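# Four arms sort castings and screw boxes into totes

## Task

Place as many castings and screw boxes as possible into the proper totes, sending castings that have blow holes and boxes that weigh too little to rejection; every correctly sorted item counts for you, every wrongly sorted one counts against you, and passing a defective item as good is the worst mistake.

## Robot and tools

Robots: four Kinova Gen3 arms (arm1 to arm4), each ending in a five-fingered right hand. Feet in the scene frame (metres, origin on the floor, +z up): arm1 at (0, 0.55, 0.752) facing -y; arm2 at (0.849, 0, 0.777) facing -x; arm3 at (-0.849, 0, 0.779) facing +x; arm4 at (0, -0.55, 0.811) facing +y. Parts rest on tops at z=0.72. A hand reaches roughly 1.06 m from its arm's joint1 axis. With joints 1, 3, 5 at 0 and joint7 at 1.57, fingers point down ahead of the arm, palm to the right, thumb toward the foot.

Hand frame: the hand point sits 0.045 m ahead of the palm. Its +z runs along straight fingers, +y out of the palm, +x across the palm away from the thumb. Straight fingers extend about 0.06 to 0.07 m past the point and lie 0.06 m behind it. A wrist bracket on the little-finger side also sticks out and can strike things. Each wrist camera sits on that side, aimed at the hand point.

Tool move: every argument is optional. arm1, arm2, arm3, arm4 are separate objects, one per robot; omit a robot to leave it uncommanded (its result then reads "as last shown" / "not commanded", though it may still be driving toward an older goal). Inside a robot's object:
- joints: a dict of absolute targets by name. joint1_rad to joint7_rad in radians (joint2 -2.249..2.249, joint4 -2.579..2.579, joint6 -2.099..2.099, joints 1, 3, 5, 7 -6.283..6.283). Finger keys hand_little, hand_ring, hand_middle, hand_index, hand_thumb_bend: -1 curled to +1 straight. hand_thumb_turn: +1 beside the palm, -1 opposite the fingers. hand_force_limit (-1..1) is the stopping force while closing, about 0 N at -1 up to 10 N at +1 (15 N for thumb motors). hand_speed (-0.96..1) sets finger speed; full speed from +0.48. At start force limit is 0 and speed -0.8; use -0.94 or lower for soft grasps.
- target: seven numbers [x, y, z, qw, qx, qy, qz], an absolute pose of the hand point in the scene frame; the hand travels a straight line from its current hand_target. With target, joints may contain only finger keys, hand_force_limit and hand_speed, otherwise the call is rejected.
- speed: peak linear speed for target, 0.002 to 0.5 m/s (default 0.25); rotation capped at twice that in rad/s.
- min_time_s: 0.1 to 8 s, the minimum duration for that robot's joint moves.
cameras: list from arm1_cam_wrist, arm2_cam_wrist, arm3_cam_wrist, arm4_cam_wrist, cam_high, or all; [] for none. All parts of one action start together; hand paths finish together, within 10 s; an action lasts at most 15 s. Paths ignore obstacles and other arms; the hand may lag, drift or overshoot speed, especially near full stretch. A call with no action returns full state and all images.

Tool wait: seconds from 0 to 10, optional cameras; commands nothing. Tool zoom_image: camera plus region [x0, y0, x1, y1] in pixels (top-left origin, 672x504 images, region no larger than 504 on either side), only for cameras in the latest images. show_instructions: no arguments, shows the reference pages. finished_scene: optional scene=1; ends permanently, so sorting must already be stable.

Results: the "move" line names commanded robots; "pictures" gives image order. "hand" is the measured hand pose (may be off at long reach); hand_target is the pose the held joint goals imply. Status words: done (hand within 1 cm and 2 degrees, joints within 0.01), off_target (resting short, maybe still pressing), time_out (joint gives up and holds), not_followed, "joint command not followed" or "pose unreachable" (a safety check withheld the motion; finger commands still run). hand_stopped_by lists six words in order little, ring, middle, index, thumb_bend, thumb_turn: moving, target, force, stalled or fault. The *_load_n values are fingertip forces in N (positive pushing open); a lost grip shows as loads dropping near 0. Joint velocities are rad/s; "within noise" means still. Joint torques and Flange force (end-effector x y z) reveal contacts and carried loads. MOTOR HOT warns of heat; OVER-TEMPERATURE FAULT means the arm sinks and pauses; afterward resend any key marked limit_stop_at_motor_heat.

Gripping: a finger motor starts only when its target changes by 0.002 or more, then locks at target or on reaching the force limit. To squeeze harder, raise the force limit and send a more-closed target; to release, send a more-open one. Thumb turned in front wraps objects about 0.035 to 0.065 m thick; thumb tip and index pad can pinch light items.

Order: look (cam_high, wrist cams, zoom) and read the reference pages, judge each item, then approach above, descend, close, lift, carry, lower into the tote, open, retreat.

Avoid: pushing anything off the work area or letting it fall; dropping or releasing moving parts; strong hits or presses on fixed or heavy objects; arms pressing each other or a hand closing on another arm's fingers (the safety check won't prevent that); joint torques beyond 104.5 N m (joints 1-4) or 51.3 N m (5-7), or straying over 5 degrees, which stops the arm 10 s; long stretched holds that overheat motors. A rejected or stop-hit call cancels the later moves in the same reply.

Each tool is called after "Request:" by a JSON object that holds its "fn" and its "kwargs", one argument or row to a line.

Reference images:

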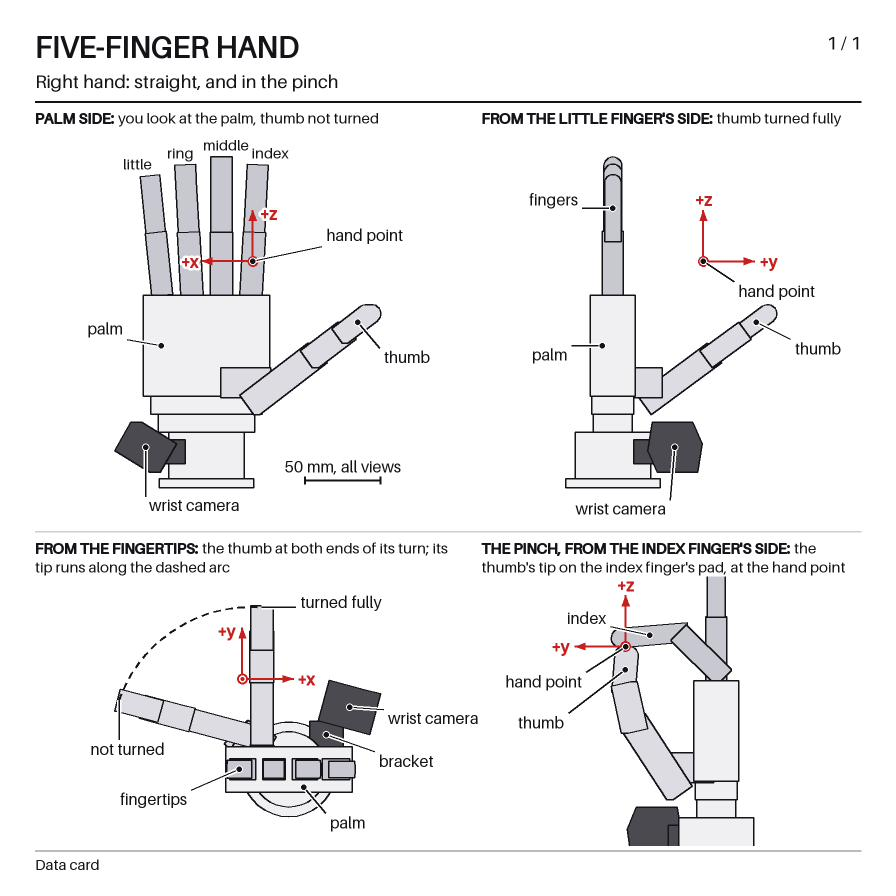

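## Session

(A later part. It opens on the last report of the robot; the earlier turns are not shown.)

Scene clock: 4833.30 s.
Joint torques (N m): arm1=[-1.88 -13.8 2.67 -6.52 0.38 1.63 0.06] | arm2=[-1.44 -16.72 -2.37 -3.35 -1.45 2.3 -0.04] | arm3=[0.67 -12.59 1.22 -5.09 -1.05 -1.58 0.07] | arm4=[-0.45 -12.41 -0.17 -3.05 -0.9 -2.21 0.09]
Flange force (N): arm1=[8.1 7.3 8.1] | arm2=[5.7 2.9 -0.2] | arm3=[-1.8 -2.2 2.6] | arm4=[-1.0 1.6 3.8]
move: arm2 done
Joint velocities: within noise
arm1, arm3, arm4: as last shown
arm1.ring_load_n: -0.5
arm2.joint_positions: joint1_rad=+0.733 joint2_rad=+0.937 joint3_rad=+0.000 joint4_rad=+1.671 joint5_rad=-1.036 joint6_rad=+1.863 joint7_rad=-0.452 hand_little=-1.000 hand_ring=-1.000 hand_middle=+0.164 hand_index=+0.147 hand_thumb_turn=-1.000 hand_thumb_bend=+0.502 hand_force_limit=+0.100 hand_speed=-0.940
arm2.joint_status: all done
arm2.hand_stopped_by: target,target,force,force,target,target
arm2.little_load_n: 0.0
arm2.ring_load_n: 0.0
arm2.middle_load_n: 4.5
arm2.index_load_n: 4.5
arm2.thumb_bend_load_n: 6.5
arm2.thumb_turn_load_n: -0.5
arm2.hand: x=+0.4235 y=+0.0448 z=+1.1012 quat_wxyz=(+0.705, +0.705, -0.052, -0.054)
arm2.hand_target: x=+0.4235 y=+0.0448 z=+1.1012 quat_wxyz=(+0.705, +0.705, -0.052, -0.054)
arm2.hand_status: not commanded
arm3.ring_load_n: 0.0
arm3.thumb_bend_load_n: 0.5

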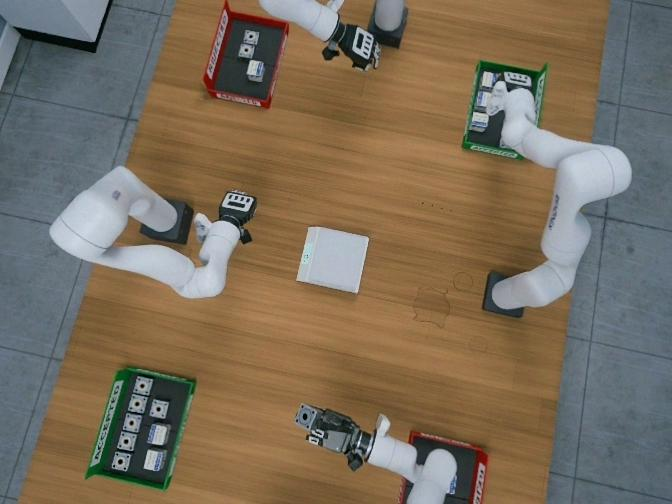

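Request:
{"fn": "move", "kwargs": {
  "arm2": {"target":[0.518,-0.414,0.87,0,0,0.8747,-0.4848],"speed":0.5}
}}

Request:
{"fn": "move", "kwargs": {
  "arm2": {"target":[0.518,-0.414,0.77,0,0,0.8747,-0.4848],"speed":0.18},
  "cameras": ["cam_high","arm2_cam_wrist"]
}}

Request:
{"fn": "zoom_image", "kwargs": {
  "camera": "cam_high",
  "region": [385, 420, 505, 504]
}}

Scene clock: 4844.40 s.
Joint torques (N m): arm1=[-1.93 -13.73 2.56 -6.56 0.36 1.61 0.05] | arm2=[-1.42 -15.17 -3.34 -5.18 -0.95 1.88 -0.16] | arm3=[0.62 -12.56 1.22 -5.14 -1.04 -1.59 0.12] | arm4=[-0.39 -12.44 -0.12 -3.01 -0.93 -2.21 0.1]
Flange force (N): arm1=[8.4 7.2 8.0] | arm2=[-1.5 0.3 -6.7] | arm3=[-1.9 -2.3 2.6] | arm4=[-0.8 1.6 3.8]
move: arm2 done
Joint velocities: within noise
arm1, arm3, arm4: as last shown
arm1.ring_load_n: 0.5
arm1.thumb_turn_load_n: 0.5
arm2.joint_positions: joint1_rad=-0.337 joint2_rad=+0.728 joint3_rad=-0.268 joint4_rad=+2.011 joint5_rad=-1.754 joint6_rad=+0.698 joint7_rad=-3.586 hand_little=-1.000 hand_ring=-1.000 hand_middle=+0.164 hand_index=+0.147 hand_thumb_turn=-1.000 hand_thumb_bend=+0.502 hand_force_limit=+0.100 hand_speed=-0.940
arm2.joint_status: not commanded
arm2.hand_stopped_by: target,target,force,force,target,target
arm2.little_load_n: 0.0
arm2.ring_load_n: 0.0
arm2.middle_load_n: 3.5
arm2.index_load_n: 4.0
arm2.thumb_bend_load_n: 7.0
arm2.thumb_turn_load_n: 0.0
arm2.hand: x=+0.5180 y=-0.4140 z=+0.8700 quat_wxyz=(+0.000, +0.000, -0.875, +0.485)
arm2.hand_target: x=+0.5180 y=-0.4140 z=+0.8700 quat_wxyz=(+0.000, +0.000, -0.875, +0.485)
arm2.hand_status: done (0.000 m and 0.0 deg from the pose sent, 0.522 m and 177.8 deg at the start; a joint's target at an end of its range on 12 of 119 steps)
arm3.thumb_bend_load_n: 0.0
arm4.middle_load_n: -0.5
pictures: none

Scene clock: 4845.50 s.
Joint torques (N m): arm1=[-1.89 -13.74 2.56 -6.55 0.31 1.62 0] | arm2=[-1.41 -16.59 -3.74 -3.19 -0.37 2.08 -0.17] | arm3=[0.66 -12.62 1.14 -5.17 -1.06 -1.61 0.11] | arm4=[-0.48 -12.49 -0.28 -3.05 -0.9 -2.25 0.11]
Flange force (N): arm1=[8.2 7.0 7.9] | arm2=[-1.3 -0.4 -6.3] | arm3=[-2.0 -2.2 2.7] | arm4=[-1.0 1.9 3.8]
move: arm2 done
Joint velocities: within noise
arm1, arm3, arm4: as last shown
arm1.ring_load_n: 0.0
arm1.thumb_turn_load_n: 0.0
arm2.joint_positions: joint1_rad=-0.355 joint2_rad=+0.978 joint3_rad=-0.239 joint4_rad=+1.995 joint5_rad=-1.954 joint6_rad=+0.758 joint7_rad=-3.251 hand_little=-1.000 hand_ring=-1.000 hand_middle=+0.164 hand_index=+0.147 hand_thumb_turn=-1.000 hand_thumb_bend=+0.502 hand_force_limit=+0.100 hand_speed=-0.940
arm2.joint_status: not commanded
arm2.hand_stopped_by: target,target,force,force,target,target
arm2.little_load_n: 0.0
arm2.ring_load_n: 0.0
arm2.middle_load_n: 3.5
arm2.index_load_n: 4.0
arm2.thumb_bend_load_n: 7.5
arm2.thumb_turn_load_n: -0.5
arm2.hand: x=+0.5179 y=-0.4140 z=+0.7700 quat_wxyz=(+0.000, +0.000, -0.875, +0.485)
arm2.hand_target: x=+0.5180 y=-0.4140 z=+0.7700 quat_wxyz=(+0.000, +0.000, -0.875, +0.485)
arm2.hand_status: done (0.000 m and 0.0 deg from the pose sent, 0.100 m and 0.0 deg at the start)
arm4.middle_load_n: 0.0
pictures: arm2_cam_wrist, cam_high
arm2_cam_wrist: T_world_to_cam=[[-0.27994, 0.52742, -0.80216, 0.97498], [0.83163, 0.55067, 0.07185, -0.26399], [0.47962, -0.64698, -0.59277, 0.05832]] pos_world=[0.4645, -0.33113, 0.83563]

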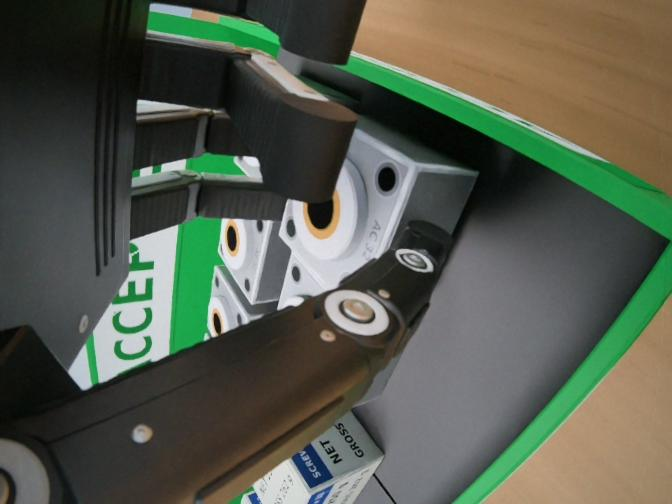

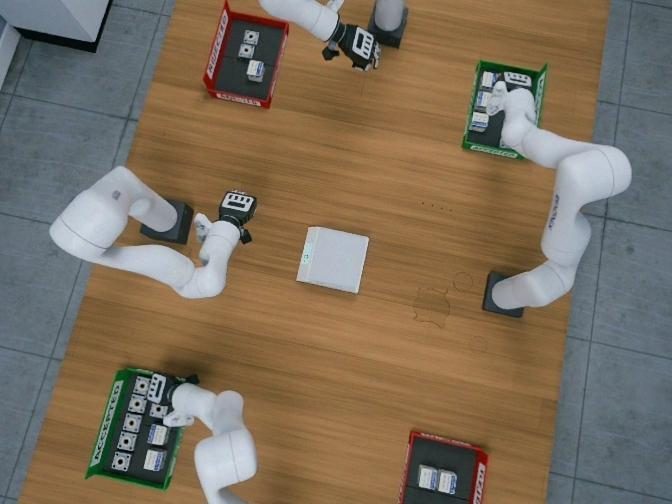

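Scaled by 4.200 from the camera's image (finer frame: 960x720).

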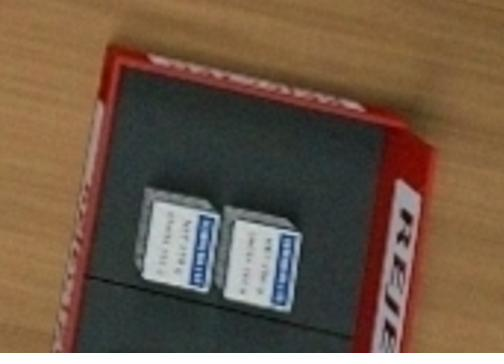

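Request:
{"fn": "move", "kwargs": {
  "arm2": {"target":[0.518,-0.414,0.7585,0,0,0.8747,-0.4848],"speed":0.04}
}}

Request:
{"fn": "move", "kwargs": {
  "arm2": {"joints":{"hand_index":0.22,"hand_middle":0.235,"hand_thumb_bend":0.555,"hand_speed":-0.8}}
}}

Request:
{"fn": "move", "kwargs": {
  "arm2": {"target":[0.518,-0.414,0.92,0,0,0.8747,-0.4848],"speed":0.2},
  "arm1": {"target":[-0.42,0.28,1.0,0.3428,-0.6185,-0.6185,0.3428],"speed":0.25}
}}

Request:
{"fn": "move", "kwargs": {
  "arm2": {"target":[0.48,-0.20,1.0,0,0,0.8747,-0.4848],"speed":0.25},
  "cameras": ["all"]
}}

Request:
{"fn": "zoom_image", "kwargs": {
  "camera": "cam_high",
  "region": [80, 360, 206, 500]
}}

Request:
{"fn": "zoom_image", "kwargs": {
  "camera": "cam_high",
  "region": [455, 50, 560, 165]
}}

Request:
{"fn": "zoom_image", "kwargs": {
  "camera": "cam_high",
  "region": [195, 0, 300, 115]
}}

Scene clock: 4856.40 s.
Joint torques (N m): arm1=[-1.96 -13.85 2.57 -6.49 0.35 1.59 0.01] | arm2=[-2.21 -10.93 -1.57 -1.82 -0.2 -0.52 0.06] | arm3=[0.71 -12.57 1.24 -5.17 -1.03 -1.52 0.12] | arm4=[-0.43 -12.39 -0.16 -3.07 -0.91 -2.2 0.13]
Flange force (N): arm1=[8.2 7.2 8.4] | arm2=[-1.2 -10.5 -15.5] | arm3=[-1.9 -2.4 2.7] | arm4=[-1.0 1.4 3.8]
move: arm2 done
Joint velocities: within noise
arm1.joint_positions: joint1_rad=+0.818 joint2_rad=+0.409 joint3_rad=+0.286 joint4_rad=+2.121 joint5_rad=+2.276 joint6_rad=+0.440 joint7_rad=-2.690 hand_little=-1.000 hand_ring=-1.000 hand_middle=+0.220 hand_index=+0.210 hand_thumb_turn=-1.000 hand_thumb_bend=+0.566 hand_force_limit=+0.100 hand_speed=-0.800
arm1.joint_status: not commanded
arm1.hand_stopped_by: target,target,target,target,target,target
arm1.little_load_n: 0.0
arm1.ring_load_n: 0.0
arm1.middle_load_n: 0.0
arm1.index_load_n: 0.0
arm1.thumb_bend_load_n: 0.0
arm1.thumb_turn_load_n: 0.0
arm1.hand: x=-0.5565 y=+0.3670 z=+0.9500 quat_wxyz=(+0.343, -0.618, -0.618, +0.343)
arm1.hand_target: x=-0.5565 y=+0.3670 z=+0.9500 quat_wxyz=(+0.343, -0.618, -0.618, +0.343)
arm1.hand_status: not commanded
arm2.joint_positions: joint1_rad=-0.358 joint2_rad=+1.008 joint3_rad=-0.234 joint4_rad=+1.988 joint5_rad=-1.969 joint6_rad=+0.767 joint7_rad=-3.222 hand_little=-1.000 hand_ring=-1.000 hand_middle=+0.164 hand_index=+0.147 hand_thumb_turn=-1.000 hand_thumb_bend=+0.502 hand_force_limit=+0.100 hand_speed=-0.940
arm2.joint_status: not commanded
arm2.hand_stopped_by: target,target,force,force,target,target
arm2.little_load_n: 0.0
arm2.ring_load_n: 0.0
arm2.middle_load_n: 4.0
arm2.index_load_n: 4.5
arm2.thumb_bend_load_n: 6.5
arm2.thumb_turn_load_n: 0.0
arm2.hand: x=+0.5180 y=-0.4140 z=+0.7585 quat_wxyz=(+0.000, +0.000, -0.875, +0.485)
arm2.hand_target: x=+0.5180 y=-0.4140 z=+0.7585 quat_wxyz=(+0.000, +0.000, -0.875, +0.485)
arm2.hand_status: done (0.000 m and 0.0 deg from the pose sent, 0.012 m and 0.0 deg at the start)
arm3, arm4: as last shown
pictures: none

Scene clock: 4857.07 s.
Joint torques (N m): arm1=[-1.8 -13.81 2.61 -6.54 0.32 1.61 0.07] | arm2=[-1.43 -16.1 -3.5 -2.73 -0.31 1.79 -0.14] | arm3=[0.57 -12.63 1.19 -5.16 -1.04 -1.61 0.09] | arm4=[-0.45 -12.45 -0.21 -3.06 -0.93 -2.22 0.07]
Flange force (N): arm1=[8.1 7.4 8.0] | arm2=[-0.9 -1.6 -7.0] | arm3=[-2.0 -2.0 2.6] | arm4=[-1.1 1.8 3.8]
move: arm2 done
Joint velocities: within noise
arm1, arm3, arm4: as last shown
arm2.joint_positions: joint1_rad=-0.358 joint2_rad=+1.008 joint3_rad=-0.234 joint4_rad=+1.988 joint5_rad=-1.969 joint6_rad=+0.767 joint7_rad=-3.222 hand_little=-1.000 hand_ring=-1.000 hand_middle=+0.236 hand_index=+0.220 hand_thumb_turn=-1.000 hand_thumb_bend=+0.556 hand_force_limit=+0.100 hand_speed=-0.800
arm2.joint_status: all done
arm2.hand_stopped_by: target,target,target,target,target,target
arm2.little_load_n: 0.0
arm2.ring_load_n: 0.0
arm2.middle_load_n: 0.0
arm2.index_load_n: 0.0
arm2.thumb_bend_load_n: 0.0
arm2.thumb_turn_load_n: 0.0
arm2.hand: x=+0.5180 y=-0.4140 z=+0.7585 quat_wxyz=(+0.000, +0.000, -0.875, +0.485)
arm2.hand_target: x=+0.5180 y=-0.4140 z=+0.7585 quat_wxyz=(+0.000, +0.000, -0.875, +0.485)
arm2.hand_status: not commanded
pictures: none

Scene clock: 4858.47 s.
Joint torques (N m): arm1=[-1.91 -10.11 1.84 -6.7 1.05 0.97 -0.01] | arm2=[-1.41 -13.88 -2.82 -5.91 -1.04 1.34 -0.14] | arm3=[0.65 -12.57 1.18 -5.17 -1.04 -1.58 0.09] | arm4=[-0.4 -12.4 -0.25 -3.05 -0.88 -2.22 0.12]
Flange force (N): arm1=[0.3 0.3 3.4] | arm2=[-2.0 -0.2 -7.2] | arm3=[-2.0 -2.3 2.7] | arm4=[-0.9 1.5 3.8]
move: arm1 done; arm2 done
Joint velocities: within noise
arm1.joint_positions: joint1_rad=+0.338 joint2_rad=+0.194 joint3_rad=+0.241 joint4_rad=+2.198 joint5_rad=+1.508 joint6_rad=+0.748 joint7_rad=-2.200 hand_little=-1.000 hand_ring=-1.000 hand_middle=+0.220 hand_index=+0.210 hand_thumb_turn=-1.000 hand_thumb_bend=+0.566 hand_force_limit=+0.100 hand_speed=-0.800
arm1.joint_status: not commanded
arm1.hand_stopped_by: target,target,target,target,target,target
arm1.little_load_n: 0.0
arm1.ring_load_n: 0.0
arm1.middle_load_n: 0.0
arm1.index_load_n: 0.0
arm1.thumb_bend_load_n: 0.0
arm1.thumb_turn_load_n: 0.0
arm1.hand: x=-0.4200 y=+0.2800 z=+1.0000 quat_wxyz=(+0.343, -0.618, -0.618, +0.343)
arm1.hand_target: x=-0.4200 y=+0.2800 z=+1.0000 quat_wxyz=(+0.343, -0.618, -0.618, +0.343)
arm1.hand_status: done (0.000 m and 0.0 deg from the pose sent, 0.169 m and 0.0 deg at the start)
arm2.joint_positions: joint1_rad=-0.326 joint2_rad=+0.612 joint3_rad=-0.279 joint4_rad=+1.988 joint5_rad=-1.614 joint6_rad=+0.690 joint7_rad=-3.799 hand_little=-1.000 hand_ring=-1.000 hand_middle=+0.236 hand_index=+0.220 hand_thumb_turn=-1.000 hand_thumb_bend=+0.556 hand_force_limit=+0.100 hand_speed=-0.800
arm2.joint_status: not commanded
arm2.hand_stopped_by: target,target,target,target,target,target
arm2.little_load_n: 0.0
arm2.ring_load_n: 0.0
arm2.middle_load_n: 0.0
arm2.index_load_n: 0.0
arm2.thumb_bend_load_n: 0.0
arm2.thumb_turn_load_n: 0.0
arm2.hand: x=+0.5180 y=-0.4140 z=+0.9200 quat_wxyz=(+0.000, +0.000, -0.875, +0.485)
arm2.hand_target: x=+0.5180 y=-0.4140 z=+0.9200 quat_wxyz=(+0.000, +0.000, -0.875, +0.485)
arm2.hand_status: done (0.000 m and 0.0 deg from the pose sent, 0.162 m and 0.0 deg at the start)
arm3, arm4: as last shown
arm3.thumb_bend_load_n: 0.5
pictures: none

Scene clock: 4859.97 s.
Joint torques (N m): arm1=[-1.98 -10.21 1.93 -6.74 1.09 0.92 0.03] | arm2=[-1.42 -12 -1.74 -6.25 -1.7 1.06 -0.15] | arm3=[0.63 -12.61 1.1 -5.16 -1.04 -1.6 0.11] | arm4=[-0.47 -12.4 -0.16 -3.05 -0.93 -2.21 0.16]
Flange force (N): arm1=[0.1 0.7 3.5] | arm2=[-5.1 -0.2 -4.7] | arm3=[-2.0 -2.2 2.6] | arm4=[-0.9 1.5 3.6]
move: arm2 done
Joint velocities: within noise
arm1: as last shown
arm2.joint_positions: joint1_rad=+0.073 joint2_rad=+0.440 joint3_rad=-0.069 joint4_rad=+1.912 joint5_rad=-1.110 joint6_rad=+1.191 joint7_rad=-4.016 hand_little=-1.000 hand_ring=-1.000 hand_middle=+0.236 hand_index=+0.220 hand_thumb_turn=-1.000 hand_thumb_bend=+0.556 hand_force_limit=+0.100 hand_speed=-0.800
arm2.joint_status: not commanded
arm2.hand_stopped_by: target,target,target,target,target,target
arm2.little_load_n: 0.0
arm2.ring_load_n: 0.0
arm2.middle_load_n: 0.0
arm2.index_load_n: 0.0
arm2.thumb_bend_load_n: -0.5
arm2.thumb_turn_load_n: 0.0
arm2.hand: x=+0.4800 y=-0.2000 z=+1.0000 quat_wxyz=(+0.000, +0.000, -0.875, +0.485)
arm2.hand_target: x=+0.4800 y=-0.2000 z=+1.0000 quat_wxyz=(+0.000, +0.000, -0.875, +0.485)
arm2.hand_status: done (0.000 m and 0.0 deg from the pose sent, 0.232 m and 0.0 deg at the start)
arm3.joint_positions: joint1_rad=+0.300 joint2_rad=+0.502 joint3_rad=+0.419 joint4_rad=+1.875 joint5_rad=+2.316 joint6_rad=-1.697 joint7_rad=-0.475 hand_little=-1.000 hand_ring=-1.000 hand_middle=+0.240 hand_index=+0.226 hand_thumb_turn=-1.000 hand_thumb_bend=+0.556 hand_force_limit=+0.100 hand_speed=-0.800
arm3.joint_status: not commanded
arm3.hand_stopped_by: target,target,target,target,target,target
arm3.little_load_n: 0.0
arm3.ring_load_n: 0.0
arm3.middle_load_n: 0.0
arm3.index_load_n: 0.0
arm3.thumb_bend_load_n: 0.0
arm3.thumb_turn_load_n: 0.0
arm3.hand: x=-0.5600 y=-0.0300 z=+1.0000 quat_wxyz=(-0.485, +0.875, +0.000, +0.000)
arm3.hand_target: x=-0.5600 y=-0.0300 z=+1.0000 quat_wxyz=(-0.485, +0.875, +0.000, +0.000)
arm3.hand_status: not commanded
arm4.joint_positions: joint1_rad=+0.717 joint2_rad=+0.550 joint3_rad=-0.203 joint4_rad=+2.182 joint5_rad=+2.312 joint6_rad=-1.170 joint7_rad=-0.472 hand_little=-1.000 hand_ring=-1.000 hand_middle=+0.280 hand_index=+0.276 hand_thumb_turn=-1.000 hand_thumb_bend=+0.570 hand_force_limit=+0.100 hand_speed=-0.800
arm4.joint_status: not commanded
arm4.hand_stopped_by: target,target,target,target,target,target
arm4.little_load_n: 0.0
arm4.ring_load_n: 0.0
arm4.middle_load_n: 0.0
arm4.index_load_n: 0.0
arm4.thumb_bend_load_n: 0.0
arm4.thumb_turn_load_n: 0.0
arm4.hand: x=-0.0500 y=-0.3000 z=+0.9500 quat_wxyz=(-0.343, +0.618, +0.618, -0.343)
arm4.hand_target: x=-0.0500 y=-0.3000 z=+0.9500 quat_wxyz=(-0.343, +0.618, +0.618, -0.343)
arm4.hand_status: not commanded
pictures: arm1_cam_wrist, arm2_cam_wrist, arm3_cam_wrist, arm4_cam_wrist, cam_high
arm1_cam_wrist: T_world_to_cam=[[0.54414, 0.22434, -0.80844, 0.97146], [0.55898, -0.81551, 0.14993, 0.30796], [-0.62566, -0.53349, -0.56916, 0.56521]] pos_world=[-0.34713, 0.33474, 1.06089]
arm2_cam_wrist: T_world_to_cam=[[-0.27978, 0.52748, -0.80218, 1.03588], [0.8316, 0.55068, 0.07206, -0.36705], [0.47975, -0.64693, -0.59272, 0.35112]] pos_world=[0.4266, -0.11713, 1.06553]
arm3_cam_wrist: T_world_to_cam=[[0.23515, -0.50227, -0.83212, 0.95214], [-0.83454, -0.54321, 0.09205, -0.57817], [-0.49825, 0.67279, -0.5469, 0.39791]] pos_world=[-0.50814, -0.10354, 1.06313]
arm4_cam_wrist: T_world_to_cam=[[0.48563, 0.29807, -0.82178, 0.89967], [0.6109, -0.78814, 0.07515, -0.27994], [-0.62527, -0.53852, -0.56483, 0.4535]] pos_world=[0.01768, -0.24457, 1.01652]

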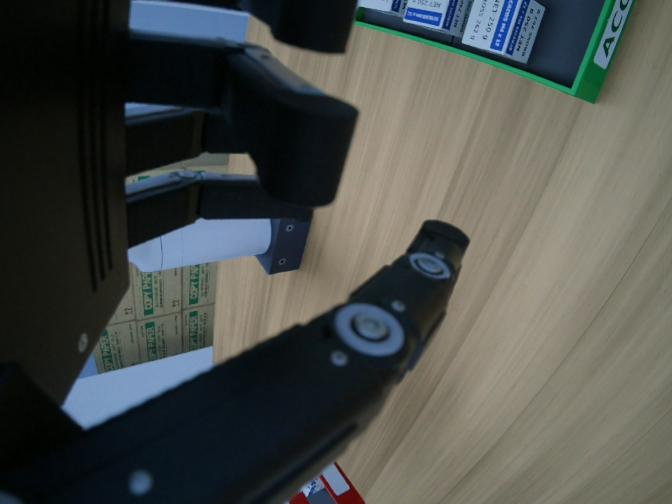

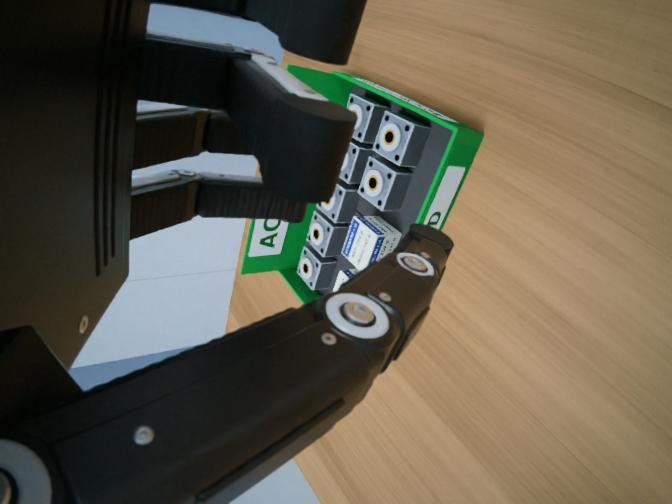

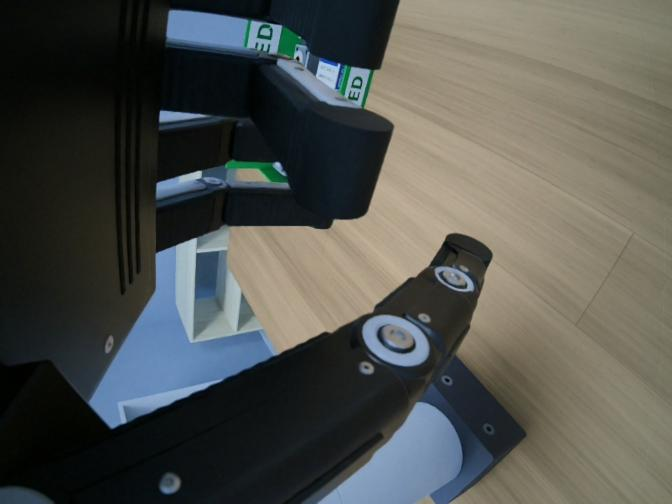

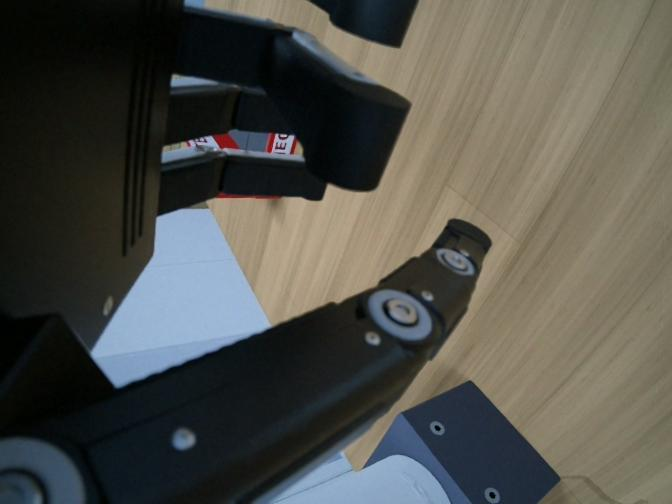

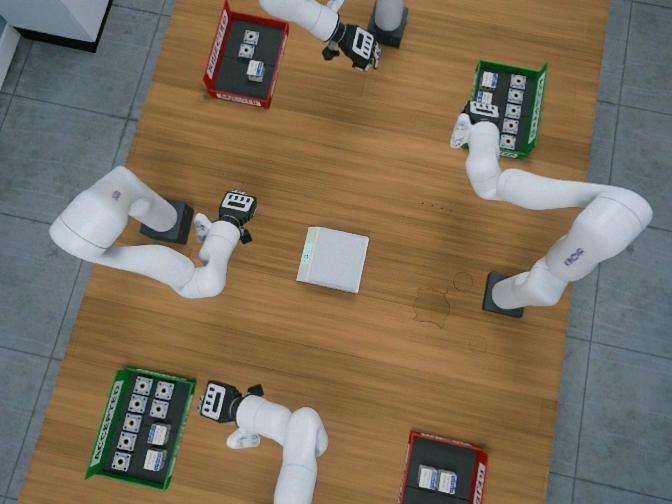

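Scaled by 3.600 from the camera's image (finer frame: 960x720).

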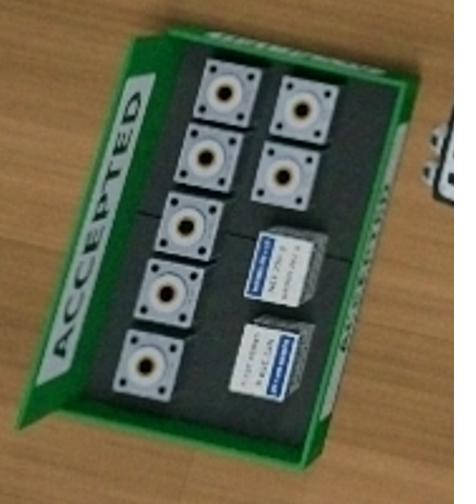

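Scaled by 4.383 from the camera's image (finer frame: 960x720).

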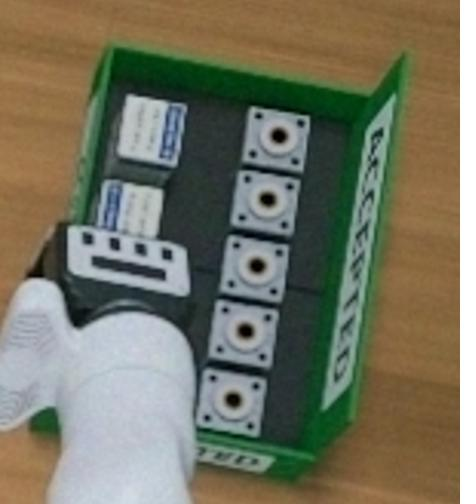

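Scaled by 4.383 from the camera's image (finer frame: 960x720).

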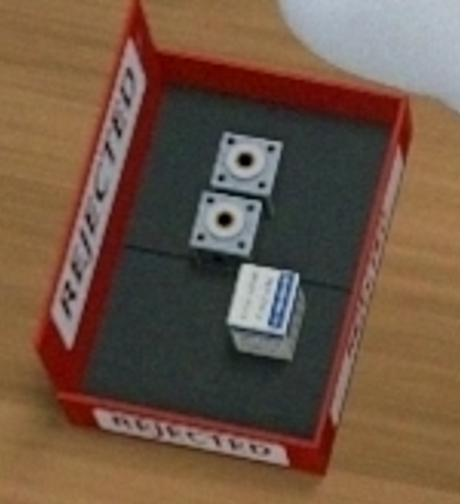

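Request:
{"fn": "finished_scene", "kwargs": {
  "scene": 1
}}

The scene is finished: the task was done.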